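# Reseat a fallen fuse into its panel clips

## Task

Pick up the fuse that dropped from the control panel into the wiring duct and push it back so both of its clips hold it again; a pair of plastic forceps is on the bench if useful.

## Robot and tools

Robot: two arms, left_arm and right_arm, each ending in a two-finger gripper. Scene frame: origin at table-top height midway between the nominal bases, +x out over the table, +z up, left_arm on the +y side (not the image side). Calibrated bases: left_arm at (-0.055, +0.528, 0) m, right_arm at (-0.044, -0.487, 0) m, each turned slightly about z. Every reported hand pose, velocity and target for an arm is in that arm's own base frame; fixed cameras and the table use the scene frame. Printed hand positions can be a few cm off, more at long reach. Fingers point along the gripper's +z and close along its x. end_effector_position is the point between the pads; tips sit 17.5 mm further out. A block about 10 cm long projects toward the gripper's -y and rotates with it. A camera stand stands behind the arms.

execute_actions(actions, cameras): actions is a list of actions; each action is a table of up to 15 rows, one per 1/30 s step; a shorter table repeats its last row to fill 15. Every row holds 18 numbers in [-1, 1]: left dx, dy, dz, rx, ry, rz, gripper position, force_limit, speed, then the same nine for right. Both arms are always in the row. dx..rz are an offset, not a pose, from that arm's Hand target at the action's start, along the arm's base axes; each row is measured from that same start, not the prior row. Scale: 1.0 = 0.6 m or 180 degrees; rx, ry, rz form a single rotation vector, turning about the Hand target's position. Repeating an offset in a new action moves further. All six zero re-requests the current Hand target. Translations longer than 1.0 get shortened along their line. Images come back only with an empty actions list or when cameras names them (["all"], or names).

Gripper numbers (absolute, not offsets): position +1 = fully open, 50 mm; about -0.65 = pads meet; -1 = close until blocked (use for gripping). force_limit per pad: -1 ≈ 20 N, 0 ≈ 102 N, +1 ≈ 185 N (final grip may exceed by ~15 N). speed: -1 = 20 mm/s, 0 = 85, +1 = 150. Both start at +1. To keep a gripper unchanged, resend its last three numbers; 0 is a real command. New force or speed only applies after a position change of at least 0.01. To soften a grip, open first.

move(target, speed, blend, stop_force, zero, blocking, cameras): straight-line paths for both grippers. target is one 18-number row or a list of up to 15 rows; every row's offsets are measured from the Hand targets at the move's start, base axes, same 0.6 m / 180 degree scale. speed: m/s, 0.002 to 3.6 (default 0.25), rotation capped at twice that in rad/s; one value or one per target. blend: corner rounding in metres per target, 0 = full stop. stop_force: newtons 3 to 120, shared by both arms; an arm's path ends when its wrist sensor feels that much push against its motion, then it backs slightly to the pre-contact point but still presses. Not reliable for light loose objects or while the gripper rotates; omit it when lifting off something you press. zero (true by default) re-zeroes before the move; false keeps the old zero so pushes accumulate. blocking=false returns after 0.5 s and is not allowed with stop_force. Moves do not avoid obstacles or the other arm, last 0.5 to 10 s, and the grippers lag, more when fast. Do not route a path close past an arm's own base. The result adds a move: line, e.g. done, off_target, moving, held or fault, plus limits (paced = pose clipped, held = steps withheld).

wait(seconds 0 to 10) lets the scene run holding commands. stop brakes a running move; fingers keep moving. zoom_image(camera, region [x0, y0, x1, y1] pixels, origin top-left, max 504 x 504) enlarges the newest image of cam_high, cam_low, cam_left_wrist or cam_right_wrist (all 672x504). zero_wrist_force(arm: left_arm or right_arm) tares the sensor. finished_scene(scene) ends the current scene irreversibly; the fuse must stay seated with the robot hands off.

Results: Hand target is the last commanded (clipped) pose; the gripper often rests a little short, and the next command requests it again, so send any remaining gap as an offset. Joint velocities may read within noise. object_status: 0 moving, 1 blocked while opening, 2 blocked while closing (a grip), 3 reached position or pads met (probably nothing held). Opening in mm ≈ (250 - position_measured) x 0.202. Tool commands shows current gripper commands. Wrist force and torque are along the gripper's axes, read as force from the surface into the arm; a third line shows the peak since last shown. Joint torques include arm weight and are noisy. Camera calibration (K, distortion, poses) is supplied per camera; fixed cameras may be off by ~2 degrees and ~9 mm, wrist camera images can lag arm motion.

Limits and hazards: commanded orientation is clipped to 32 degrees from measured each step. A clearance check holds commands that bring one arm too near the other (fingers excepted), but contact can still happen; never squeeze the other arm's fingers. Arms are stiff: targeting even slightly past a hard contact can trip a fault. Torque fault when contact torque reaches 135 N m (shoulders, elbow) or 25.2 N m (wrists); force fault near 150 N (±25) of outside force. Either stops the arm for 10 s, yielding to the contact. Motors heat when holding loads, stretched out or pushing unreachably: MOTOR HOT at 70 °C, brakes at 85 °C for 30 to 60 s. Avoid dropping the fuse or forceps, letting anything fall off the table, slamming, hard presses and arm-to-arm hits. Approach the clips slowly with stop_force and release only once the part is still.

Each tool is called in YAML: its name, and indented under it one key for each argument.

## Session

execute_actions:
  actions: []

Scene clock: 0.00 s.
left_arm: end_effector_position=(+0.5039, -0.6831, +0.3212) position_measured=3 object_status=3 end_effector_quat_wxyz=(+0.215, +0.697, +0.620, +0.289) | right_arm: end_effector_position=(+0.8031, +0.1811, +0.1798) position_measured=3 object_status=3 end_effector_quat_wxyz=(+0.008, +0.036, +0.999, -0.038)
Joint positions: left_arm=[-1.302 -0.882 0.866 -1.718 -0.849 -1.123] | right_arm=[3.55 -2.43 -0.711 -1.589 1.496 -1.089]
Joint velocities: within noise
Joint torques (N m): no reading
Wrist force (N): no reading
Wrist torque (N m): no reading
Wrist force, peak (N): no reading
Hand target: left_arm +0.5039, -0.6831, +0.3212; +0.215, +0.697, +0.620, +0.289 | right_arm +0.8031, +0.1811, +0.1798; +0.008, +0.036, +0.999, -0.038
Tool commands: left_gripper/position=+1.0 left_gripper/force_limit=+1.0 left_gripper/speed=+1.0 right_gripper/position=+1.0 right_gripper/force_limit=+1.0 right_gripper/speed=+1.0

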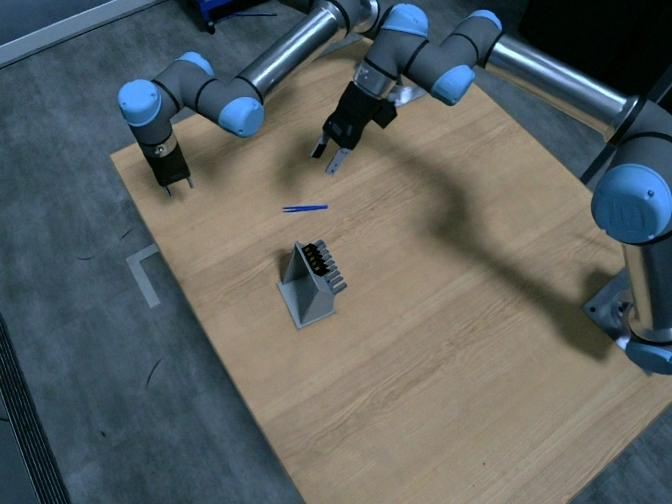

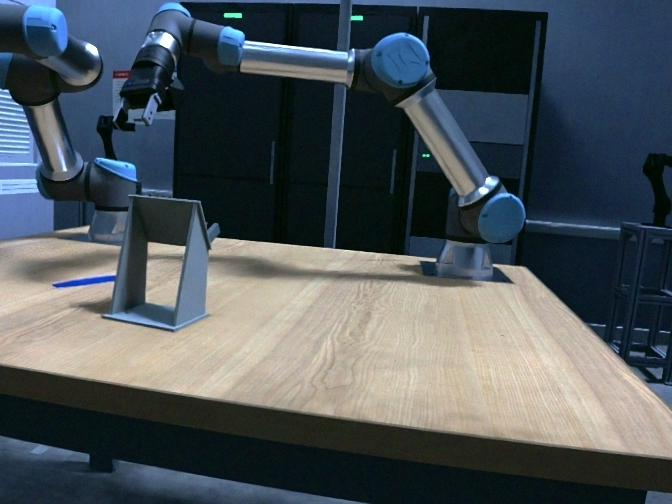

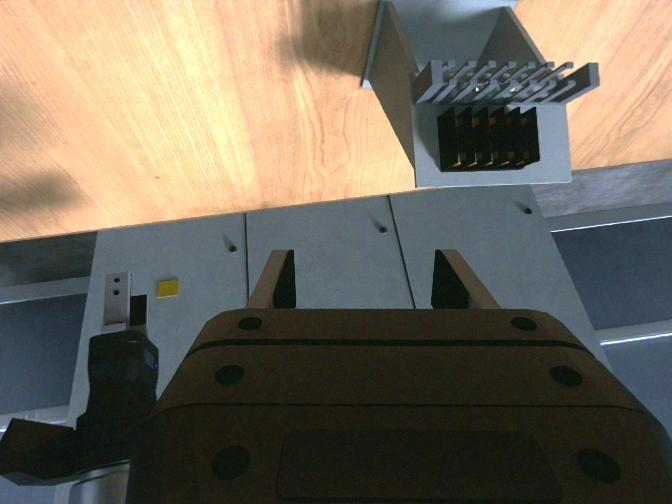

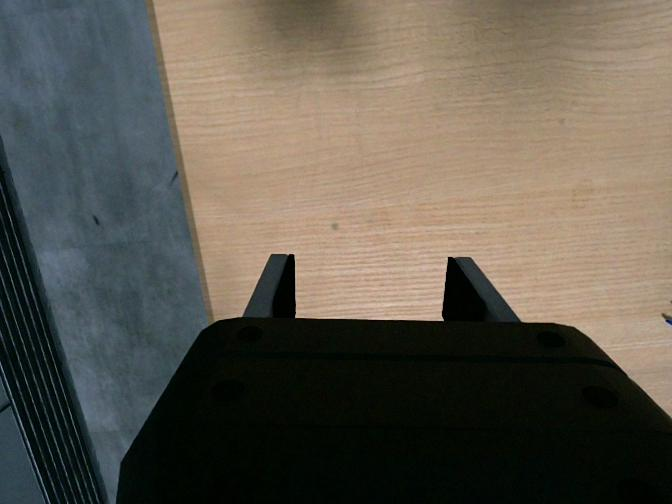

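zoom_image:
  camera: "cam_left_wrist"
  region: [350, 0, 630, 210]

zoom_image:
  camera: "cam_high"
  region: [260, 190, 380, 340]

zoom_image:
  camera: "cam_low"
  region: [40, 180, 240, 340]

Scaled by 1.800 from the camera's 672x504 image, which has a finer 960x720 frame.

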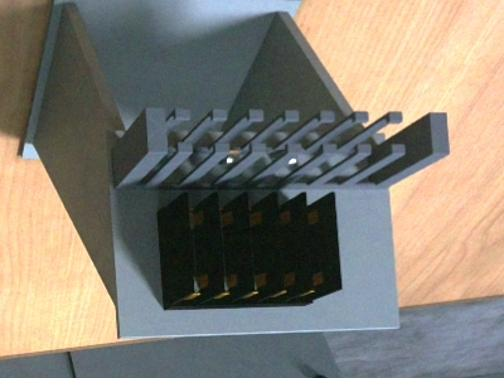

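Scaled by 3.360 from the camera's 672x504 image, which has a finer 960x720 frame.

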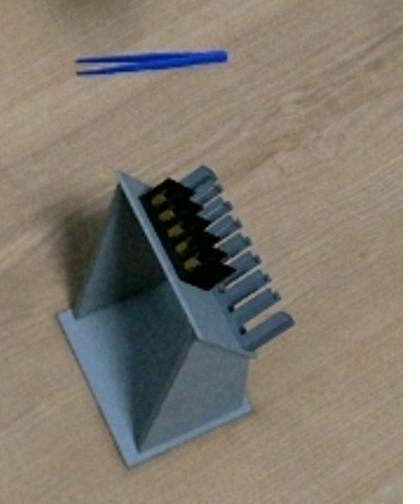

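Scaled by 2.520 from the camera's 672x504 image, which has a finer 960x720 frame.

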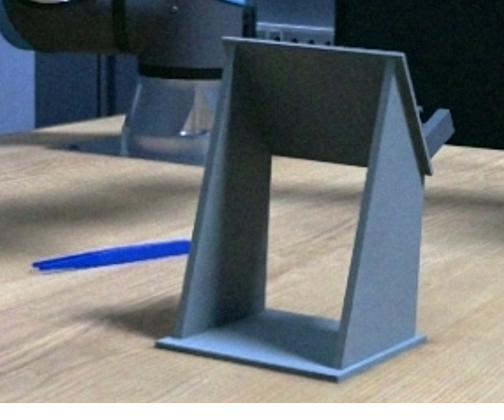

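move:
  target: [0.11,0.188,-0.087,0,0,0,1,-1,0,0,0,0,0,0,0,1,-1,0]
  cameras: ["cam_left_wrist"]

zoom_image:
  camera: "cam_left_wrist"
  region: [180, 0, 500, 240]

Scene clock: 48.50 s.
left_arm: end_effector_position=(+0.5699, -0.5703, +0.2690) position_measured=3 object_status=3 end_effector_quat_wxyz=(+0.215, +0.697, +0.620, +0.289) | right_arm: end_effector_position=(+0.8031, +0.1811, +0.1798) position_measured=3 object_status=3 end_effector_quat_wxyz=(+0.008, +0.036, +0.999, -0.038)
Joint positions: left_arm=[-1.165 -1.033 1.276 -2.091 -0.879 -0.947] | right_arm=[3.55 -2.43 -0.711 -1.589 1.496 -1.089]
Joint torques (N m): left_arm=[7.51 -62.25 -18.48 -4.91 -0.84 1.32] | right_arm=[-0.45 62.77 25.73 3.01 -0.56 0.28]
Wrist force (N): left_arm=[0.1 0.1 0.0] | right_arm=[0.3 -0.2 -0.3]
Wrist torque (N m): left_arm=[0.01 0.00 -0.09] | right_arm=[-0.03 -0.05 0.01]
Wrist force, peak (N): left_arm=[1.8 0.2 1.7] | right_arm=[0.3 -0.7 -0.5]
Hand target: left_arm +0.5699, -0.5703, +0.2690; +0.215, +0.697, +0.620, +0.289 | right_arm +0.8031, +0.1811, +0.1798; +0.008, +0.036, +0.999, -0.038
Off the commanded pose: left_arm 0.000 m, 0 deg | right_arm 0.000 m, 0 deg.
move: done
camera_calibration:
cam_left_wrist: T_world_to_cam=[[0.0669655, 0.989747, 0.126157, 0.500851], [0.445384, -0.142797, 0.883879, -0.560409], [0.892832, -0.00300085, -0.450381, -0.255634], [0, 0, 0, 1]] pos_world=[0.444296, -0.576508, 0.317015]
Images, in order (width x height): cam_left_wrist 672x504.

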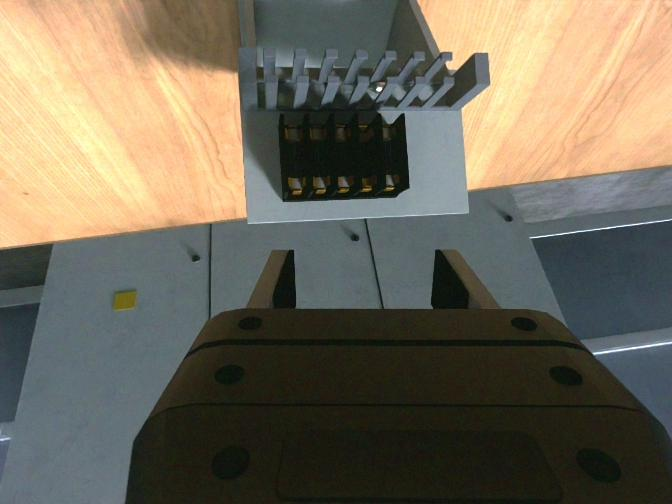

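Scaled by 1.575 from the camera's 672x504 image, which has a finer 960x720 frame.

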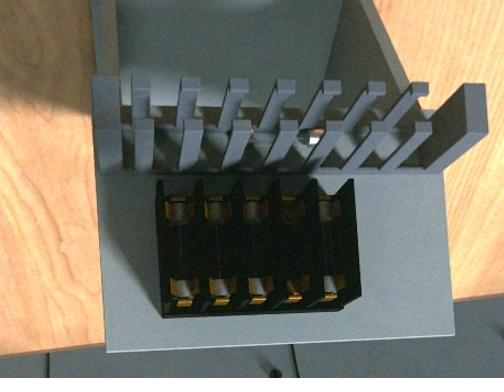

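move:
  target: [-0.01,0.02,-0.105,0,-0.15,0,1,-1,0,0,0,0,0,0,0,1,-1,0]
  cameras: ["cam_left_wrist"]

zoom_image:
  camera: "cam_left_wrist"
  region: [180, 0, 500, 240]

Scene clock: 78.07 s.
left_arm: end_effector_position=(+0.5639, -0.5583, +0.2060) position_measured=3 object_status=3 end_effector_quat_wxyz=(+0.354, +0.611, +0.552, +0.444) | right_arm: end_effector_position=(+0.8031, +0.1811, +0.1798) position_measured=3 object_status=3 end_effector_quat_wxyz=(+0.008, +0.036, +0.999, -0.038)
Joint positions: left_arm=[-1.263 -0.91 1.613 -2.843 -0.436 -0.794] | right_arm=[3.55 -2.43 -0.711 -1.589 1.496 -1.089]
Joint torques (N m): left_arm=[-4.71 -39.63 -13.87 -4.75 4.57 1.57] | right_arm=[-0.64 62.95 26.01 3.04 -0.43 0.23]
Wrist force (N): left_arm=[0.3 0.6 0.5] | right_arm=[0.3 -0.2 -0.1]
Wrist torque (N m): left_arm=[0.11 0.11 -0.15] | right_arm=[-0.02 -0.04 0.00]
Wrist force, peak (N): left_arm=[0.4 1.3 -0.4] | right_arm=[0.4 -0.3 -0.7]
Hand target: left_arm +0.5639, -0.5583, +0.2060; +0.354, +0.611, +0.552, +0.444 | right_arm +0.8031, +0.1811, +0.1798; +0.008, +0.036, +0.999, -0.038
Off the commanded pose: left_arm 0.000 m, 0 deg | right_arm 0.000 m, 0 deg.
move: done
camera_calibration:
cam_left_wrist: T_world_to_cam=[[0.00239809, 0.989747, 0.142809, 0.530197], [-0.00439121, -0.142798, 0.989742, -0.268548], [0.999987, -0.0030006, 0.00400375, -0.432666], [0, 0, 0, 1]] pos_world=[0.43021, -0.564408, 0.191808]
Images, in order (width x height): cam_left_wrist 672x504.

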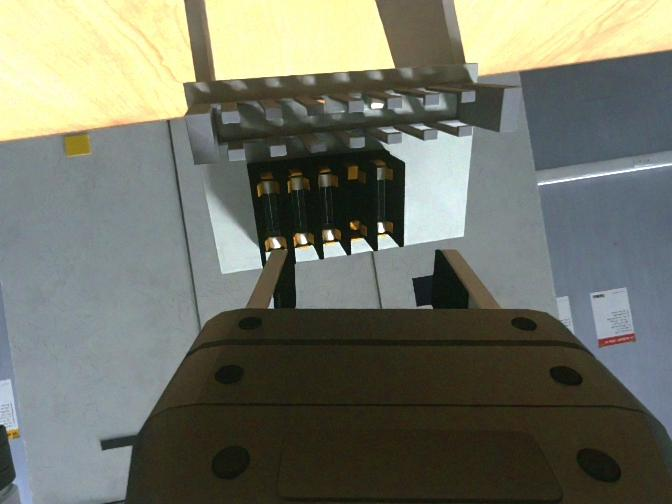

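Scaled by 1.575 from the camera's 672x504 image, which has a finer 960x720 frame.

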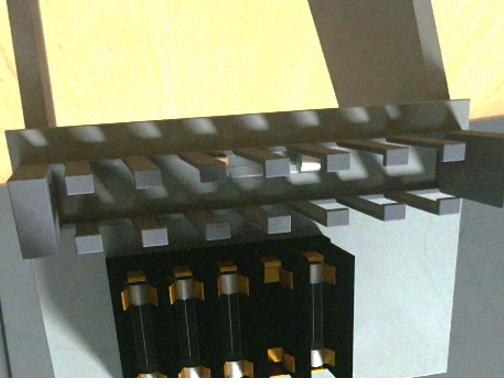

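zoom_image:
  camera: "cam_left_wrist"
  region: [290, 60, 430, 165]

move:
  target: [0,0,0,0,0,0,1,-1,0,-0.4625,0.169,-0.05,0.0191,0.0178,0.3699,1,-1,0]
  speed: 0.4
  cameras: ["cam_right_wrist","cam_high"]

zoom_image:
  camera: "cam_right_wrist"
  region: [200, 50, 500, 275]

Scaled by 3.600 from the camera's 672x504 image, which has a finer 960x720 frame.

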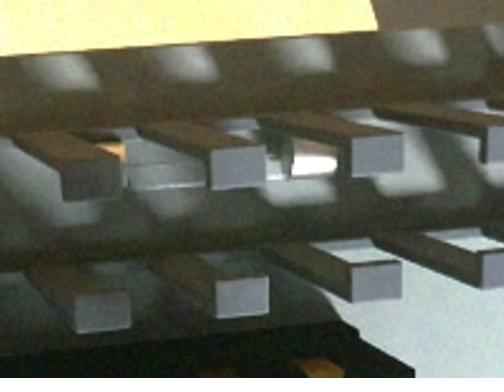

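Scene clock: 138.50 s.
left_arm: end_effector_position=(+0.5639, -0.5583, +0.2060) position_measured=3 object_status=3 end_effector_quat_wxyz=(+0.354, +0.611, +0.552, +0.444) | right_arm: end_effector_position=(+0.5256, +0.2825, +0.1498) position_measured=3 object_status=3 end_effector_quat_wxyz=(+0.000, -0.518, +0.855, +0.000)
Joint positions: left_arm=[-1.263 -0.91 1.613 -2.843 -0.436 -0.794] | right_arm=[3.86 -1.867 -1.695 -1.151 1.571 -1.942]
Joint torques (N m): left_arm=[7.01 -40.5 -13.28 -4.53 2.24 1.49] | right_arm=[5.93 52.16 13.07 5.01 1.34 -1.22]
Wrist force (N): left_arm=[0.4 0.5 0.6] | right_arm=[0.3 -0.5 -0.1]
Wrist torque (N m): left_arm=[0.09 0.12 -0.14] | right_arm=[-0.10 -0.04 0.13]
Wrist force, peak (N): left_arm=[0.6 0.6 0.5] | right_arm=[0.5 1.8 0.3]
Hand target: left_arm +0.5639, -0.5583, +0.2060; +0.354, +0.611, +0.552, +0.444 | right_arm +0.5256, +0.2825, +0.1498; +0.000, -0.518, +0.855, +0.000
Off the commanded pose: left_arm 0.000 m, 0 deg | right_arm 0.000 m, 0 deg.
move: done
camera_calibration:
cam_right_wrist: T_world_to_cam=[[-0.455213, -0.889636, -0.0364417, 0.51189], [-0.843328, 0.417666, 0.338162, 0.292362], [-0.285621, 0.184668, -0.940382, 0.367051], [0, 0, 0, 1]] pos_world=[0.584414, 0.265503, 0.264957]
Images, in order (width x height): cam_high 672x504, cam_right_wrist 672x504.

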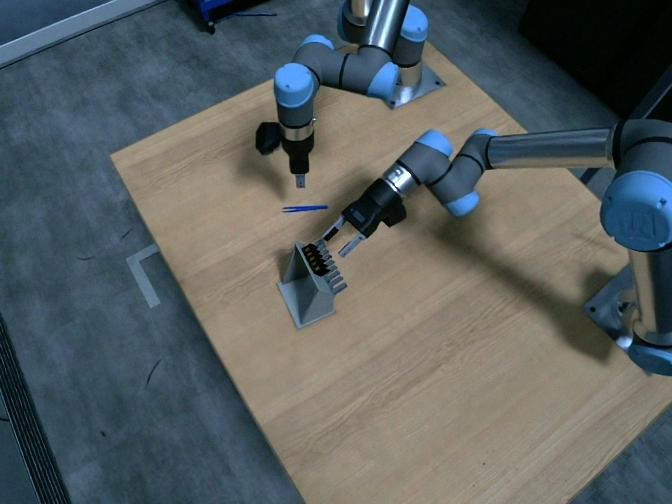

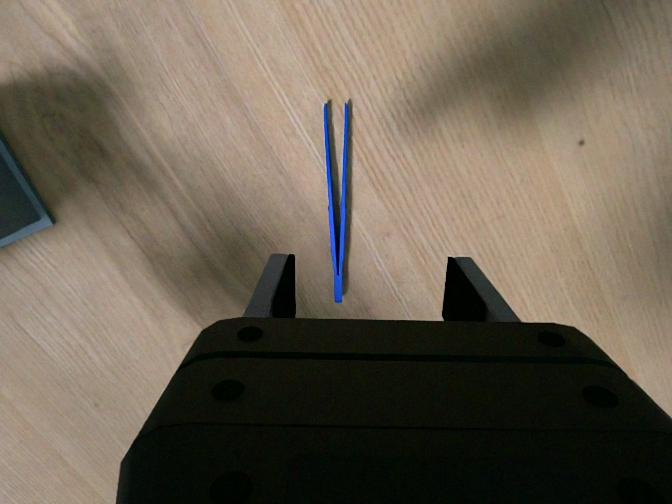

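Scaled by 1.680 from the camera's 672x504 image, which has a finer 960x720 frame.

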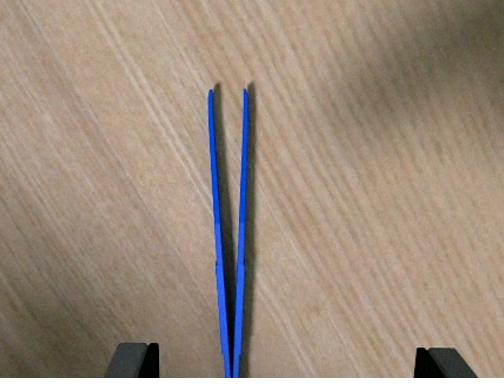

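move:
  target: [-0.095,0.277,0.045,0.0562,0.1134,-0.2889,1,-1,0,-0.0077,0.0375,-0.1497,-0.0256,-0.0493,0.0056,1,-1,0]
  cameras: ["cam_left_wrist","cam_right_wrist"]

zoom_image:
  camera: "cam_right_wrist"
  region: [250, 0, 500, 330]

Scene clock: 185.03 s.
left_arm: end_effector_position=(+0.5069, -0.3921, +0.2330) position_measured=3 object_status=3 end_effector_quat_wxyz=(+0.358, +0.884, +0.243, +0.178) | right_arm: end_effector_position=(+0.5210, +0.3050, +0.0600) position_measured=3 object_status=3 end_effector_quat_wxyz=(+0.045, -0.524, +0.847, -0.075)
Joint positions: left_arm=[-0.88 -1.423 2.104 -3.075 -1.542 0.167] | right_arm=[3.968 -1.957 -1.862 -0.846 1.403 -1.856]
Joint torques (N m): left_arm=[7.16 -40.1 -30.44 -2.59 -2.3 1.33] | right_arm=[5.57 26.49 8.83 4.92 -2.53 1.59]
Wrist force (N): left_arm=[0.4 0.4 0.0] | right_arm=[-0.1 -0.8 -0.3]
Wrist torque (N m): left_arm=[0.06 -0.06 -0.09] | right_arm=[-0.11 -0.02 -0.07]
Wrist force, peak (N): left_arm=[1.1 0.0 -0.8] | right_arm=[0.1 -1.0 -0.6]
Hand target: left_arm +0.5069, -0.3921, +0.2330; +0.358, +0.884, +0.243, +0.178 | right_arm +0.5210, +0.3050, +0.0600; +0.045, -0.524, +0.847, -0.075
Off the commanded pose: left_arm 0.000 m, 0 deg | right_arm 0.000 m, 0 deg.
move: done
camera_calibration:
cam_left_wrist: T_world_to_cam=[[0.820746, 0.555919, 0.131642, -0.220217], [0.108615, -0.378067, 0.919385, -0.40491], [0.560873, -0.740283, -0.370678, -0.354487], [0, 0, 0, 1]] pos_world=[0.423544, -0.293081, 0.269857]
cam_right_wrist: T_world_to_cam=[[-0.433852, -0.900369, -0.033294, 0.51846], [-0.890233, 0.42269, 0.169757, 0.34239], [-0.138771, 0.103289, -0.984923, 0.228143], [0, 0, 0, 1]] pos_world=[0.561402, 0.298515, 0.183841]
Images, in order (width x height): cam_left_wrist 672x504, cam_right_wrist 672x504.

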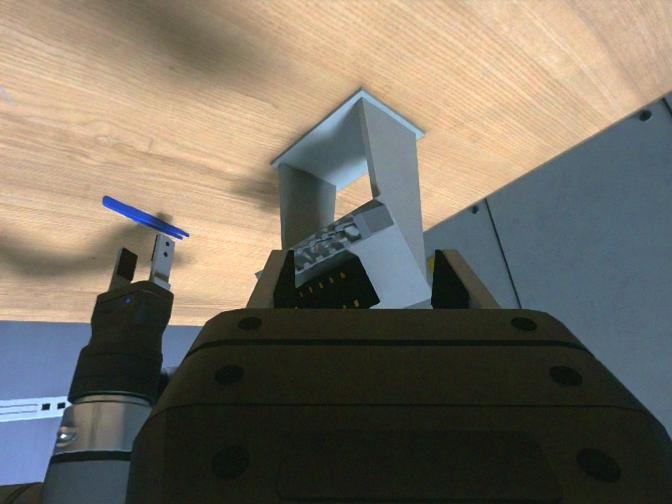

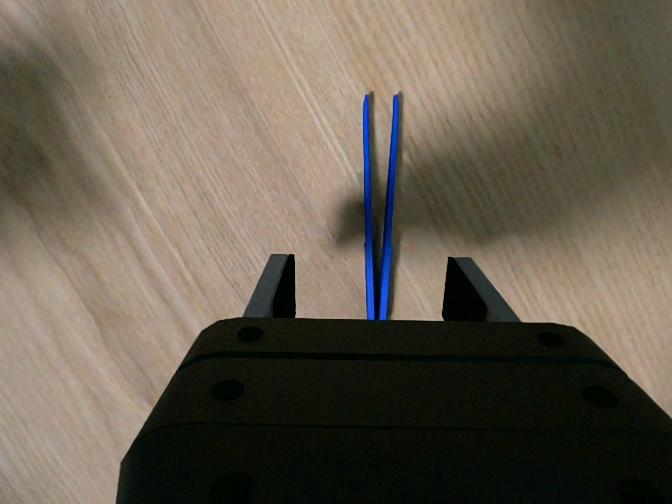

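Scaled by 1.527 from the camera's 672x504 image, which has a finer 960x720 frame.

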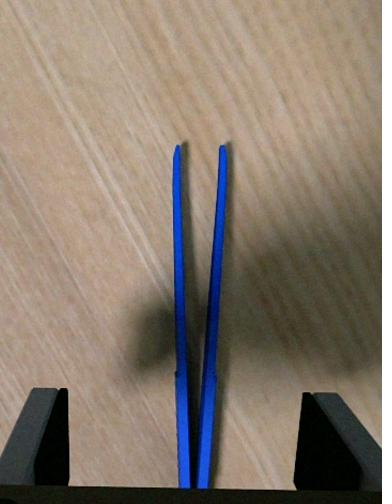

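move:
  target:
    - [0,0,0,0,0,0,1,-1,0,-0.0048,-0.0097,-0.05,0,0,0,1,-1,0]
    - [0,0,0,0,0,0,1,-1,0,-0.0048,-0.0097,-0.08,0,0,0,1,-1,0]
  speed: [0.1,0.015]
  stop_force: 4
  cameras: ["cam_right_wrist"]

Scene clock: 213.60 s.
left_arm: end_effector_position=(+0.5069, -0.3921, +0.2330) position_measured=3 object_status=3 end_effector_quat_wxyz=(+0.358, +0.884, +0.243, +0.178) | right_arm: end_effector_position=(+0.5181, +0.2992, +0.0190) position_measured=3 object_status=3 end_effector_quat_wxyz=(+0.045, -0.524, +0.847, -0.075)
Joint positions: left_arm=[-0.88 -1.423 2.104 -3.075 -1.542 0.167] | right_arm=[3.965 -2.014 -1.912 -0.738 1.403 -1.859]
Joint torques (N m): left_arm=[8.3 -39.79 -30.85 -2.44 -2.27 1.4] | right_arm=[-2.14 53.37 31.92 2.79 0.68 -0.03]
Wrist force (N): left_arm=[0.3 0.1 -0.2] | right_arm=[0.5 -1.3 -0.9]
Wrist torque (N m): left_arm=[0.01 -0.04 -0.08] | right_arm=[-0.18 -0.18 0.13]
Wrist force, peak (N): left_arm=[0.5 0.5 0.1] | right_arm=[7.8 -0.2 -29.6]
Hand target: left_arm +0.5069, -0.3921, +0.2330; +0.358, +0.884, +0.243, +0.178 | right_arm +0.5181, +0.2992, +0.0191; +0.045, -0.524, +0.847, -0.075 (not the last commanded pose)
Off the commanded pose: left_arm 0.000 m, 0 deg | right_arm 0.007 m, 0 deg.
move: contact (right_arm); path passed 1 of 2 targets
camera_calibration:
cam_right_wrist: T_world_to_cam=[[-0.433852, -0.900369, -0.033294, 0.510615], [-0.890233, 0.42269, 0.169757, 0.34922], [-0.138771, 0.103289, -0.984923, 0.187957], [0, 0, 0, 1]] pos_world=[0.558502, 0.292715, 0.142841]
Images, in order (width x height): cam_right_wrist 672x504.

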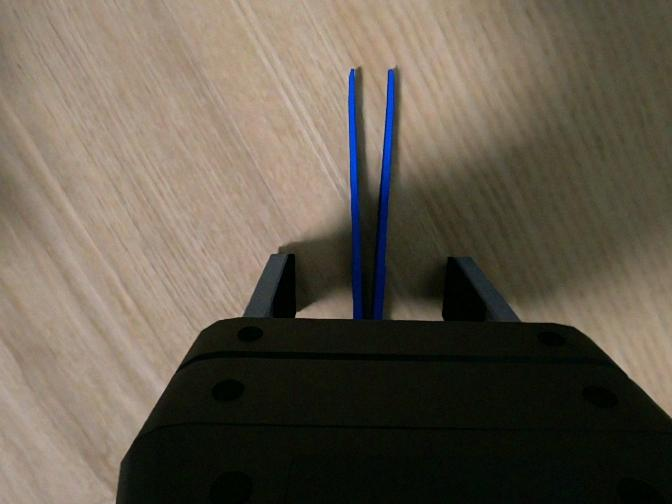

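execute_actions:
  actions:
    - [[0,0,0,0,0,0,1,-1,0,0,0,0.0012,0,0,0,1,-1,-0.5]]
    - [[0,0,0,0,0,0,1,-1,0,0,0,0,0,0,0,-0.3,-1,-0.5]]
    - [[0,0,0,0,0,0,1,-1,0,0,0,0,0,0,0,-0.42,-1,-1]]
    - [[0,0,0,0,0,0,1,-1,0,0,0,0,0,0,0,-0.42,-1,-1]]
  cameras: ["cam_right_wrist"]

zoom_image:
  camera: "cam_right_wrist"
  region: [250, 0, 500, 330]

Scene clock: 223.87 s.
left_arm: end_effector_position=(+0.5069, -0.3921, +0.2330) position_measured=3 object_status=3 end_effector_quat_wxyz=(+0.358, +0.884, +0.243, +0.178) | right_arm: end_effector_position=(+0.5181, +0.2992, +0.0198) position_measured=215 object_status=3 end_effector_quat_wxyz=(+0.045, -0.524, +0.847, -0.075)
Joint positions: left_arm=[-0.88 -1.423 2.104 -3.075 -1.542 0.167] | right_arm=[3.965 -2.012 -1.912 -0.74 1.403 -1.859]
Joint torques (N m): left_arm=[7.79 -40.09 -30.5 -2.51 -2.27 1.28] | right_arm=[4.04 54.34 32.68 1.58 0.69 1.09]
Wrist force (N): left_arm=[0.2 0.4 0.0] | right_arm=[0.7 -0.9 -0.1]
Wrist torque (N m): left_arm=[0.06 -0.02 -0.08] | right_arm=[-0.13 -0.14 0.12]
Wrist force, peak (N): left_arm=[0.5 0.5 -0.1] | right_arm=[0.3 -1.6 -1.1]
Hand target: left_arm +0.5069, -0.3921, +0.2330; +0.358, +0.884, +0.243, +0.178 | right_arm +0.5181, +0.2992, +0.0198; +0.045, -0.524, +0.847, -0.075
Off the commanded pose: left_arm 0.000 m, 0 deg | right_arm 0.000 m, 0 deg.
Step readings (end_effector_position of left_arm | right_arm):
0: (+0.5069, -0.3921, +0.2330) | (+0.5181, +0.2992, +0.0191)
1: (+0.5069, -0.3921, +0.2330) | (+0.5181, +0.2992, +0.0191)
2: (+0.5069, -0.3921, +0.2330) | (+0.5181, +0.2992, +0.0191)
4: (+0.5069, -0.3921, +0.2330) | (+0.5181, +0.2993, +0.0194)
8: (+0.5069, -0.3921, +0.2330) | (+0.5181, +0.2992, +0.0197)
15: (+0.5069, -0.3921, +0.2330) | (+0.5181, +0.2992, +0.0198)
16: (+0.5069, -0.3921, +0.2330) | (+0.5181, +0.2992, +0.0198)
17: (+0.5069, -0.3921, +0.2330) | (+0.5181, +0.2992, +0.0198)
19: (+0.5069, -0.3921, +0.2330) | (+0.5181, +0.2992, +0.0198)
23: (+0.5069, -0.3921, +0.2330) | (+0.5181, +0.2992, +0.0198)
30: (+0.5069, -0.3921, +0.2330) | (+0.5181, +0.2992, +0.0198)
31: (+0.5069, -0.3921, +0.2330) | (+0.5181, +0.2992, +0.0198)
32: (+0.5069, -0.3921, +0.2330) | (+0.5181, +0.2992, +0.0198)
34: (+0.5069, -0.3921, +0.2330) | (+0.5181, +0.2992, +0.0198)
38: (+0.5069, -0.3921, +0.2330) | (+0.5181, +0.2992, +0.0198)
45: (+0.5069, -0.3921, +0.2330) | (+0.5181, +0.2992, +0.0198)
46: (+0.5069, -0.3921, +0.2330) | (+0.5181, +0.2992, +0.0198)
47: (+0.5069, -0.3921, +0.2330) | (+0.5181, +0.2992, +0.0198)
49: (+0.5069, -0.3921, +0.2330) | (+0.5181, +0.2992, +0.0198)
53: (+0.5069, -0.3921, +0.2330) | (+0.5181, +0.2992, +0.0198)
60: (+0.5069, -0.3921, +0.2330) | (+0.5181, +0.2992, +0.0198)
camera_calibration:
cam_right_wrist: T_world_to_cam=[[-0.433852, -0.900369, -0.033294, 0.510641], [-0.890233, 0.42269, 0.169757, 0.349085], [-0.138771, 0.103289, -0.984923, 0.188745], [0, 0, 0, 1]] pos_world=[0.558502, 0.292715, 0.143641]
Images, in order (width x height): cam_right_wrist 672x504.

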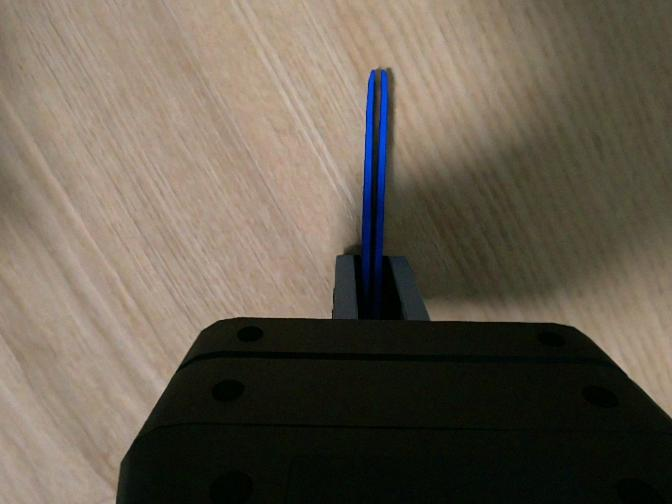

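Scaled by 1.527 from the camera's 672x504 image, which has a finer 960x720 frame.

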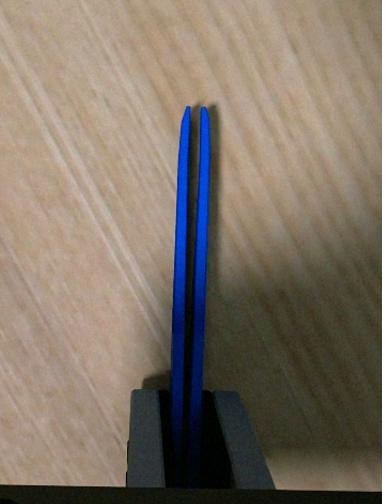

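move:
  target:
    - [-0.04,0.067,0.175,0,0,0,1,-1,0,0,0,0.1,0,0,0,-0.42,-1,-1]
    - [-0.04,0.067,0.175,0,0,0,1,-1,0,-0.0218,0.3997,0.372,0.0417,0.1422,0.1166,-0.42,-1,-1]
  speed: [0.15,0.2]
  blend: 0.02
  cameras: ["cam_left_wrist","cam_right_wrist","cam_high"]

zoom_image:
  camera: "cam_right_wrist"
  region: [220, 0, 520, 255]

zoom_image:
  camera: "cam_left_wrist"
  region: [130, 60, 430, 260]

Scene clock: 283.40 s.
left_arm: end_effector_position=(+0.4829, -0.3519, +0.3380) position_measured=3 object_status=3 end_effector_quat_wxyz=(+0.358, +0.884, +0.243, +0.178) | right_arm: end_effector_position=(+0.5050, +0.5390, +0.2430) position_measured=215 object_status=3 end_effector_quat_wxyz=(-0.096, -0.667, +0.731, +0.107)
Joint positions: left_arm=[-0.862 -1.667 2.045 -2.772 -1.555 0.179] | right_arm=[4.056 -2.304 -0.764 -1.8 1.814 -2.156]
Joint torques (N m): left_arm=[8.04 -32.83 -33.82 -2.49 -2.35 1.47] | right_arm=[5.44 44.72 38.92 1.05 1.98 -1.17]
Wrist force (N): left_arm=[0.4 0.2 -0.1] | right_arm=[1.0 -0.8 0.7]
Wrist torque (N m): left_arm=[0.01 -0.05 -0.08] | right_arm=[-0.14 -0.19 0.15]
Wrist force, peak (N): left_arm=[0.5 0.8 -1.1] | right_arm=[1.3 -1.8 0.4]
Hand target: left_arm +0.4829, -0.3519, +0.3380; +0.358, +0.884, +0.243, +0.178 | right_arm +0.5050, +0.5390, +0.2430; -0.096, -0.667, +0.731, +0.107
Off the commanded pose: left_arm 0.000 m, 0 deg | right_arm 0.000 m, 0 deg.
move: done
camera_calibration:
cam_left_wrist: T_world_to_cam=[[0.820838, 0.555782, 0.131647, -0.236901], [0.108596, -0.378151, 0.919352, -0.483615], [0.560742, -0.740343, -0.370757, -0.272261], [0, 0, 0, 1]] pos_world=[0.399644, -0.252781, 0.374857]
cam_right_wrist: T_world_to_cam=[[-0.0930449, -0.994858, -0.0399907, 0.608731], [-0.804513, 0.0514579, 0.591701, 0.252465], [-0.586601, 0.0872279, -0.805165, 0.573119], [0, 0, 0, 1]] pos_world=[0.595943, 0.542618, 0.336415]
Images, in order (width x height): cam_high 672x504, cam_left_wrist 672x504, cam_right_wrist 672x504.

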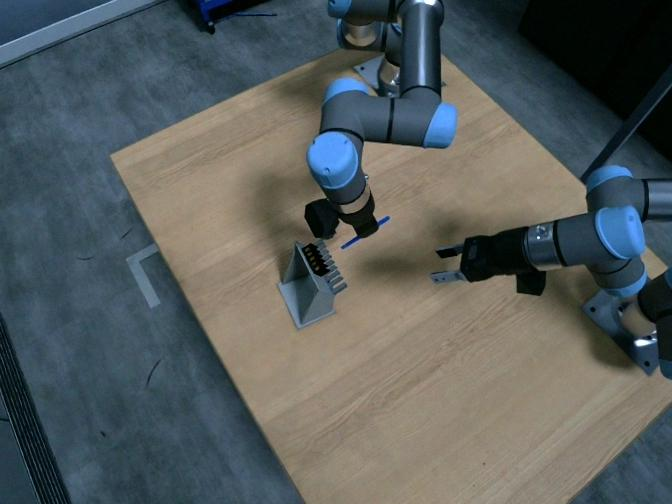

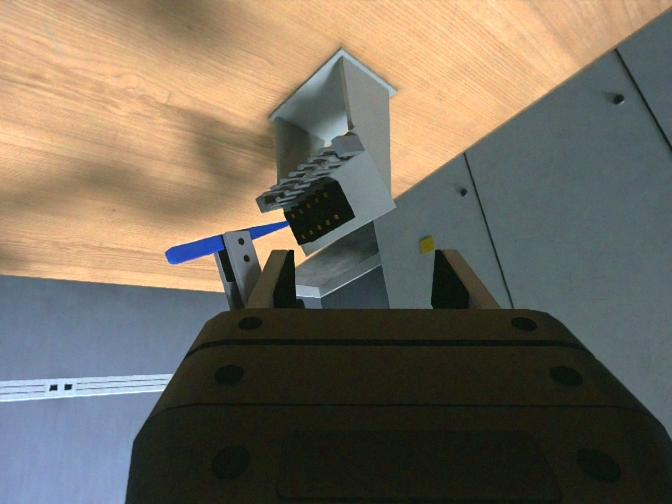

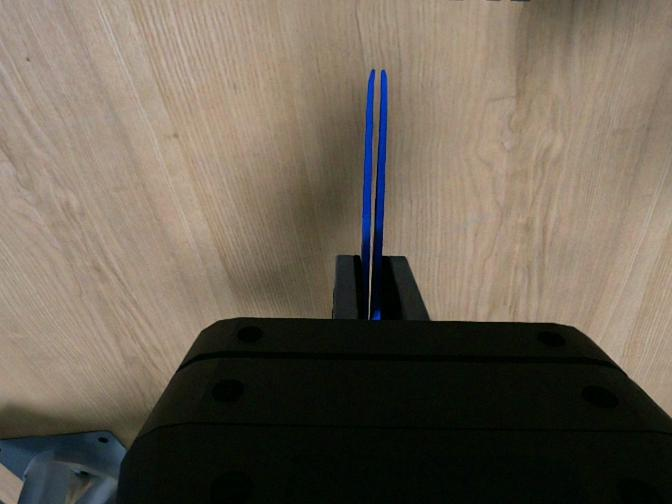

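Scaled by 1.680 from the camera's 672x504 image, which has a finer 960x720 frame.

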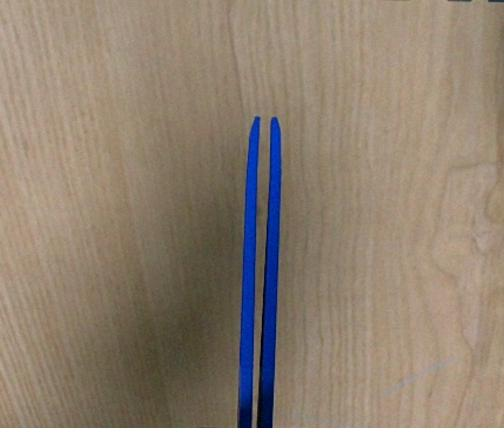

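Scaled by 1.680 from the camera's 672x504 image, which has a finer 960x720 frame.

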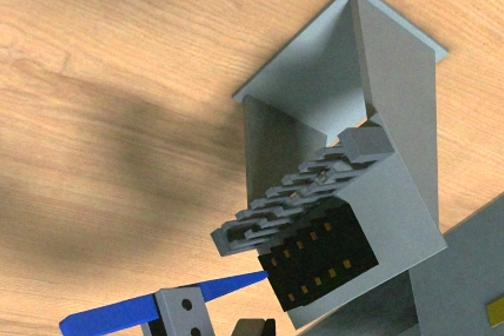

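move:
  target:
    - [0,0,0,0,0,0,1,-1,0,-0.0937,-0.0205,-0.0588,0.4455,-0.0404,-0.223,-0.42,-1,-1]
    - [0.1042,-0.1965,-0.1825,-0.0456,-0.0309,-0.0073,1,-1,0,-0.0195,-0.0272,-0.096,0.4455,-0.0404,-0.223,-0.42,-1,-1]
  speed: [0.35,0.15]
  cameras: ["cam_left_wrist","cam_right_wrist","cam_high"]

zoom_image:
  camera: "cam_left_wrist"
  region: [180, 60, 460, 260]

Scene clock: 335.30 s.
left_arm: end_effector_position=(+0.5454, -0.4697, +0.2285) position_measured=3 object_status=3 end_effector_quat_wxyz=(+0.434, +0.849, +0.227, +0.199) | right_arm: end_effector_position=(+0.4933, +0.5227, +0.1854) position_measured=215 object_status=3 end_effector_quat_wxyz=(+0.428, -0.308, +0.665, +0.528)
Joint positions: left_arm=[-0.905 -1.202 1.972 -3.337 -1.549 0.154] | right_arm=[3.971 -2.378 -1.87 1.021 2.063 -1.156]
Joint torques (N m): left_arm=[-6.54 -27.29 -29.33 -5.24 -2.42 -0.92] | right_arm=[-7.45 34.15 25.88 0.73 1.58 -1.36]
Wrist force (N): left_arm=[0.2 -0.1 0.0] | right_arm=[0.7 0.4 1.7]
Wrist torque (N m): left_arm=[0.00 0.04 -0.02] | right_arm=[0.17 -0.35 0.47]
Wrist force, peak (N): left_arm=[0.7 0.9 -1.8] | right_arm=[1.0 2.1 1.7]
Hand target: left_arm +0.5454, -0.4698, +0.2285; +0.434, +0.849, +0.227, +0.199 | right_arm +0.4933, +0.5227, +0.1854; +0.428, -0.308, +0.665, +0.528
Off the commanded pose: left_arm 0.000 m, 0 deg | right_arm 0.000 m, 0 deg.
move: done
camera_calibration:
cam_left_wrist: T_world_to_cam=[[0.820748, 0.555892, 0.131742, -0.208159], [0.0095142, -0.243874, 0.96976, -0.328815], [0.571211, -0.794676, -0.205448, -0.504156], [0, 0, 0, 1]] pos_world=[0.461954, -0.365116, 0.242718]
cam_right_wrist: T_world_to_cam=[[-0.427023, 0.0753477, -0.901096, 0.354138], [-0.902943, -0.0889083, 0.420463, 0.431609], [-0.048434, 0.993186, 0.106001, -0.386656], [0, 0, 0, 1]] pos_world=[0.522216, 0.395711, 0.178622]
Images, in order (width x height): cam_high 672x504, cam_left_wrist 672x504, cam_right_wrist 672x504.

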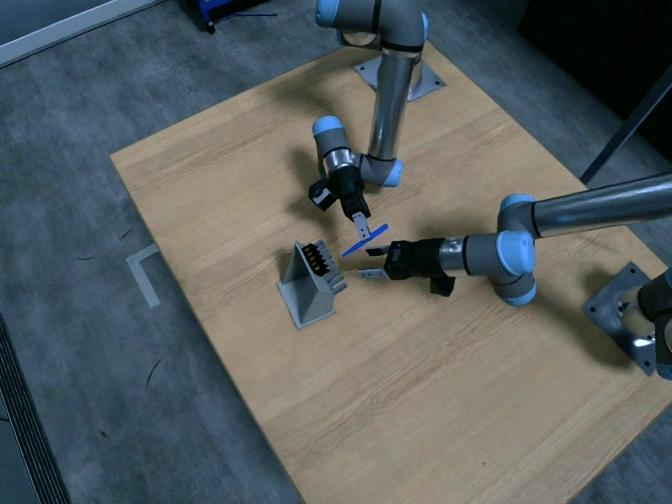

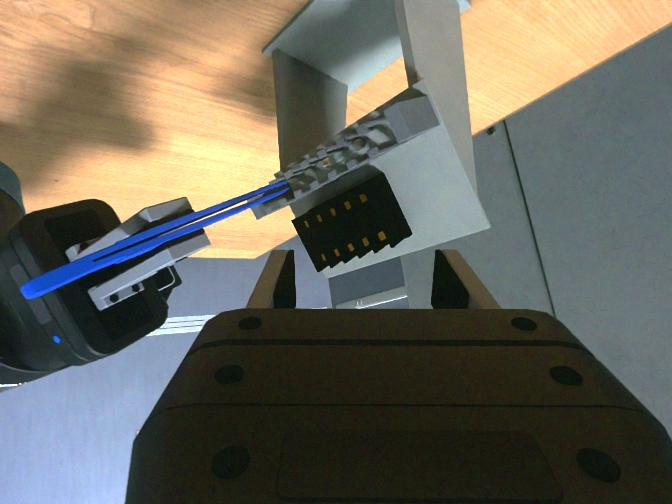

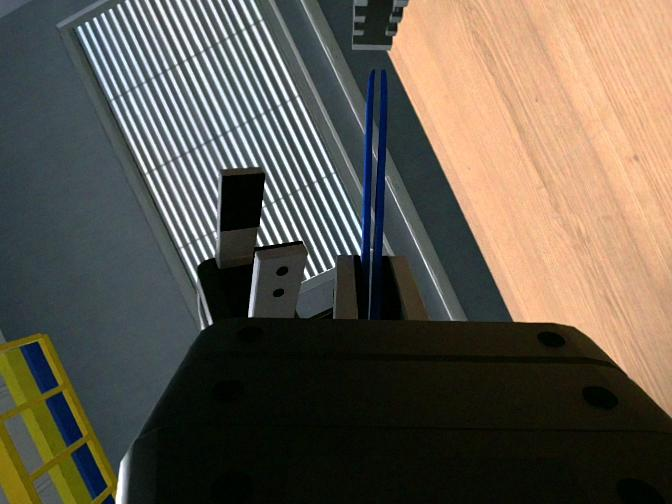

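Scaled by 1.800 from the camera's 672x504 image, which has a finer 960x720 frame.

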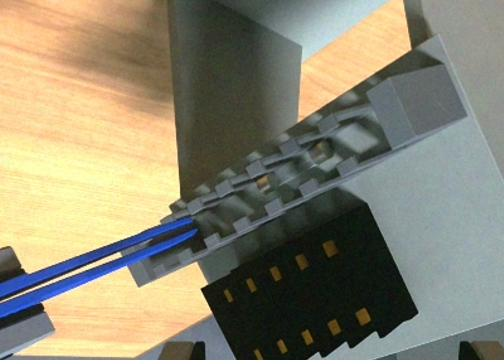

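zoom_image:
  camera: "cam_right_wrist"
  region: [320, 0, 440, 100]

zoom_image:
  camera: "cam_left_wrist"
  region: [260, 100, 420, 220]

Scaled by 4.200 from the camera's 672x504 image, which has a finer 960x720 frame.

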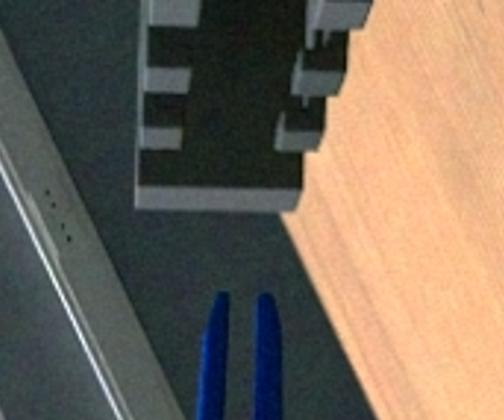

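Scaled by 3.150 from the camera's 672x504 image, which has a finer 960x720 frame.

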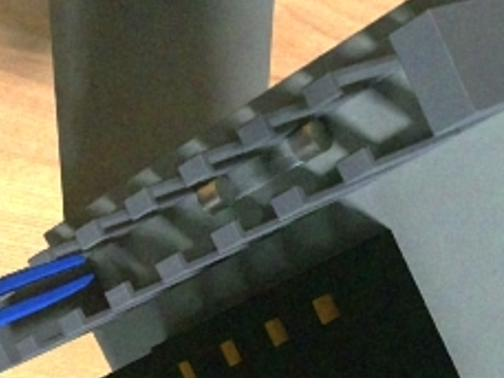

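move:
  target: [0,0,0,0,0,0,1,-1,0,0.0258,0.0027,-0.016,0,0,0,-0.36,-1,-1]
  speed: 0.06
  cameras: ["cam_left_wrist","cam_right_wrist"]

zoom_image:
  camera: "cam_right_wrist"
  region: [320, 0, 440, 100]

zoom_image:
  camera: "cam_left_wrist"
  region: [260, 100, 420, 220]

Scene clock: 402.70 s.
left_arm: end_effector_position=(+0.5454, -0.4698, +0.2285) position_measured=3 object_status=3 end_effector_quat_wxyz=(+0.434, +0.849, +0.227, +0.199) | right_arm: end_effector_position=(+0.5087, +0.5243, +0.1758) position_measured=206 object_status=3 end_effector_quat_wxyz=(+0.428, -0.308, +0.665, +0.528)
Joint positions: left_arm=[-0.905 -1.202 1.972 -3.337 -1.549 0.154] | right_arm=[3.951 -2.415 -1.823 1.009 2.084 -1.158]
Joint torques (N m): left_arm=[-6.62 -28.07 -28.37 -5.05 -2.39 0.71] | right_arm=[-7.33 35.46 25.87 0.65 1.6 -1.25]
Wrist force (N): left_arm=[0.5 0.2 0.1] | right_arm=[0.7 0.8 1.6]
Wrist torque (N m): left_arm=[0.04 0.00 -0.03] | right_arm=[0.23 -0.36 0.48]
Wrist force, peak (N): left_arm=[0.5 0.5 0.0] | right_arm=[1.1 0.7 1.9]
Hand target: left_arm +0.5454, -0.4698, +0.2285; +0.434, +0.849, +0.227, +0.199 | right_arm +0.5088, +0.5243, +0.1758; +0.428, -0.308, +0.665, +0.528
Off the commanded pose: left_arm 0.000 m, 0 deg | right_arm 0.000 m, 0 deg.
move: done
camera_calibration:
cam_left_wrist: T_world_to_cam=[[0.820779, 0.555863, 0.131677, -0.208155], [0.0095456, -0.243823, 0.969773, -0.328717], [0.571166, -0.794712, -0.20543, -0.504174], [0, 0, 0, 1]] pos_world=[0.461954, -0.365116, 0.242618]
cam_right_wrist: T_world_to_cam=[[-0.427023, 0.0753477, -0.901096, 0.351986], [-0.902943, -0.0889083, 0.420463, 0.449783], [-0.048434, 0.993186, 0.106001, -0.386477], [0, 0, 0, 1]] pos_world=[0.537716, 0.397311, 0.169022]
Images, in order (width x height): cam_left_wrist 672x504, cam_right_wrist 672x504.

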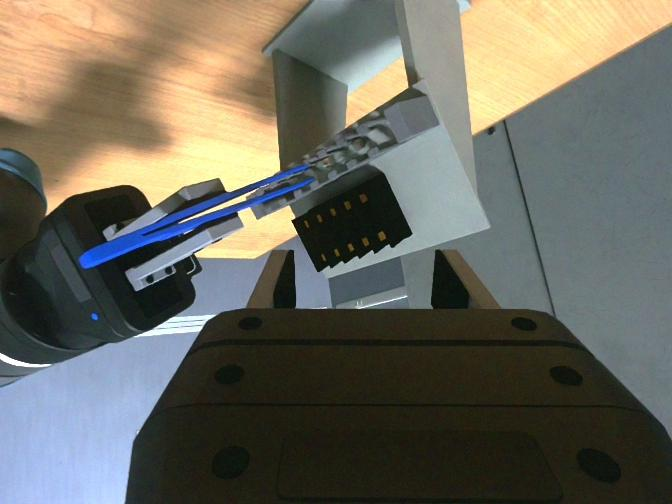

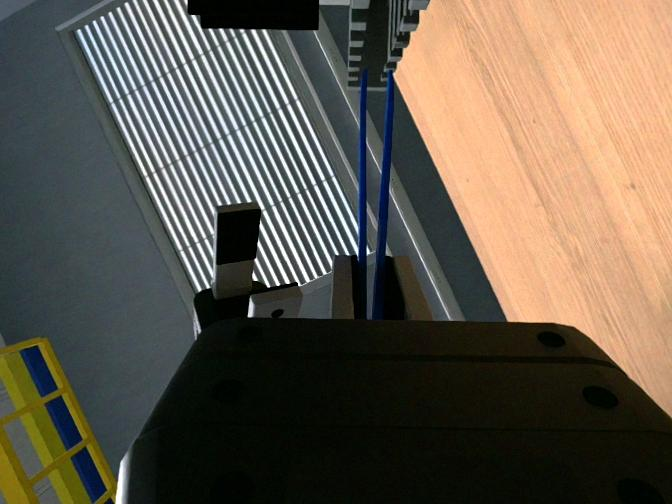

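Scaled by 4.200 from the camera's 672x504 image, which has a finer 960x720 frame.

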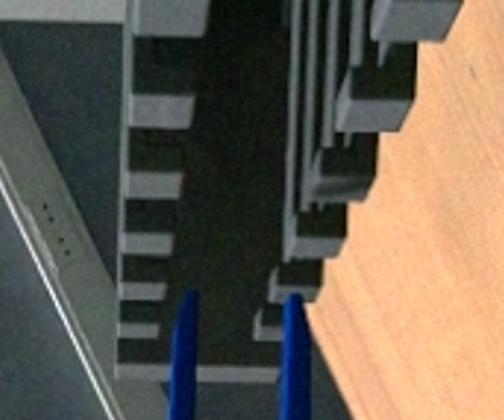

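Scaled by 3.150 from the camera's 672x504 image, which has a finer 960x720 frame.

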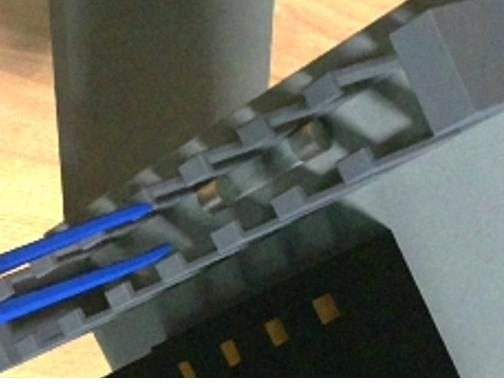

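move:
  target: [0,0,0,0,0,0,1,-1,0,0.012,0.0031,-0.0065,0,0,0,-0.345,-1,-1]
  speed: 0.03
  cameras: ["cam_left_wrist","cam_right_wrist"]

zoom_image:
  camera: "cam_right_wrist"
  region: [320, 0, 440, 100]

zoom_image:
  camera: "cam_left_wrist"
  region: [280, 110, 400, 200]

Scene clock: 469.50 s.
left_arm: end_effector_position=(+0.5454, -0.4698, +0.2285) position_measured=3 object_status=3 end_effector_quat_wxyz=(+0.434, +0.849, +0.227, +0.199) | right_arm: end_effector_position=(+0.5159, +0.5262, +0.1719) position_measured=203 object_status=3 end_effector_quat_wxyz=(+0.428, -0.308, +0.665, +0.528)
Joint positions: left_arm=[-0.905 -1.202 1.972 -3.337 -1.549 0.154] | right_arm=[3.943 -2.431 -1.798 1.001 2.091 -1.159]
Joint torques (N m): left_arm=[-4.68 -27.26 -28.65 -5.2 -2.14 0.64] | right_arm=[-7.66 35.21 27.05 0.6 1.7 -1.37]
Wrist force (N): left_arm=[0.3 0.2 0.1] | right_arm=[1.0 0.7 1.6]
Wrist torque (N m): left_arm=[0.05 0.02 -0.03] | right_arm=[0.21 -0.39 0.47]
Wrist force, peak (N): left_arm=[0.6 0.3 -0.1] | right_arm=[0.8 1.0 2.0]
Hand target: left_arm +0.5454, -0.4698, +0.2285; +0.434, +0.849, +0.227, +0.199 | right_arm +0.5160, +0.5262, +0.1719; +0.428, -0.308, +0.665, +0.528
Off the commanded pose: left_arm 0.000 m, 0 deg | right_arm 0.000 m, 0 deg.
move: done
camera_calibration:
cam_left_wrist: T_world_to_cam=[[0.820779, 0.555863, 0.131677, -0.208155], [0.0095456, -0.243823, 0.969773, -0.328717], [0.571166, -0.794712, -0.20543, -0.504174], [0, 0, 0, 1]] pos_world=[0.461954, -0.365116, 0.242618]
cam_right_wrist: T_world_to_cam=[[-0.427023, 0.0753477, -0.901096, 0.351403], [-0.902943, -0.0889083, 0.420463, 0.458093], [-0.048434, 0.993186, 0.106001, -0.387602], [0, 0, 0, 1]] pos_world=[0.544916, 0.399211, 0.165122]
Images, in order (width x height): cam_left_wrist 672x504, cam_right_wrist 672x504.

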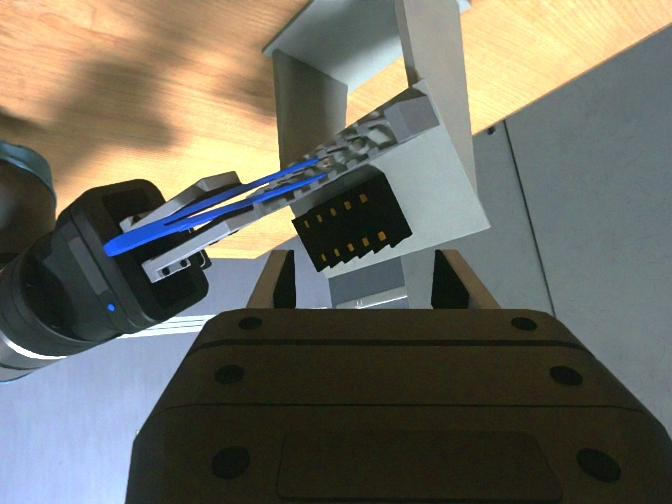

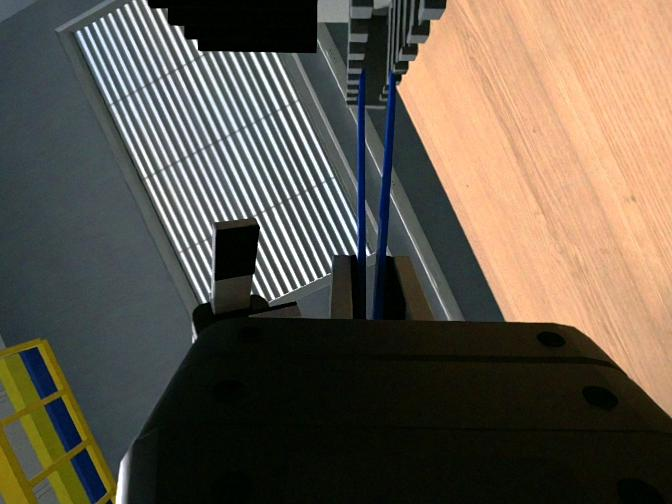

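Scaled by 4.200 from the camera's 672x504 image, which has a finer 960x720 frame.

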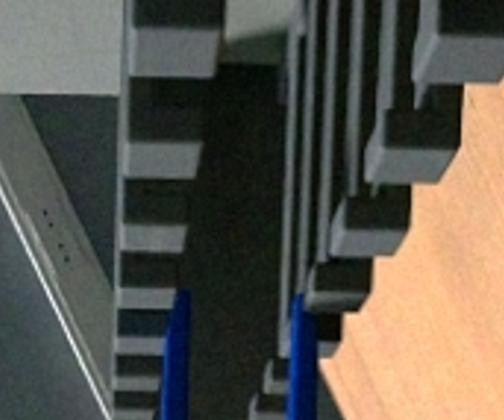

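Scaled by 4.200 from the camera's 672x504 image, which has a finer 960x720 frame.

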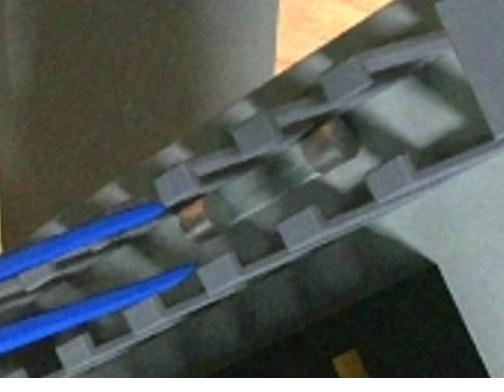

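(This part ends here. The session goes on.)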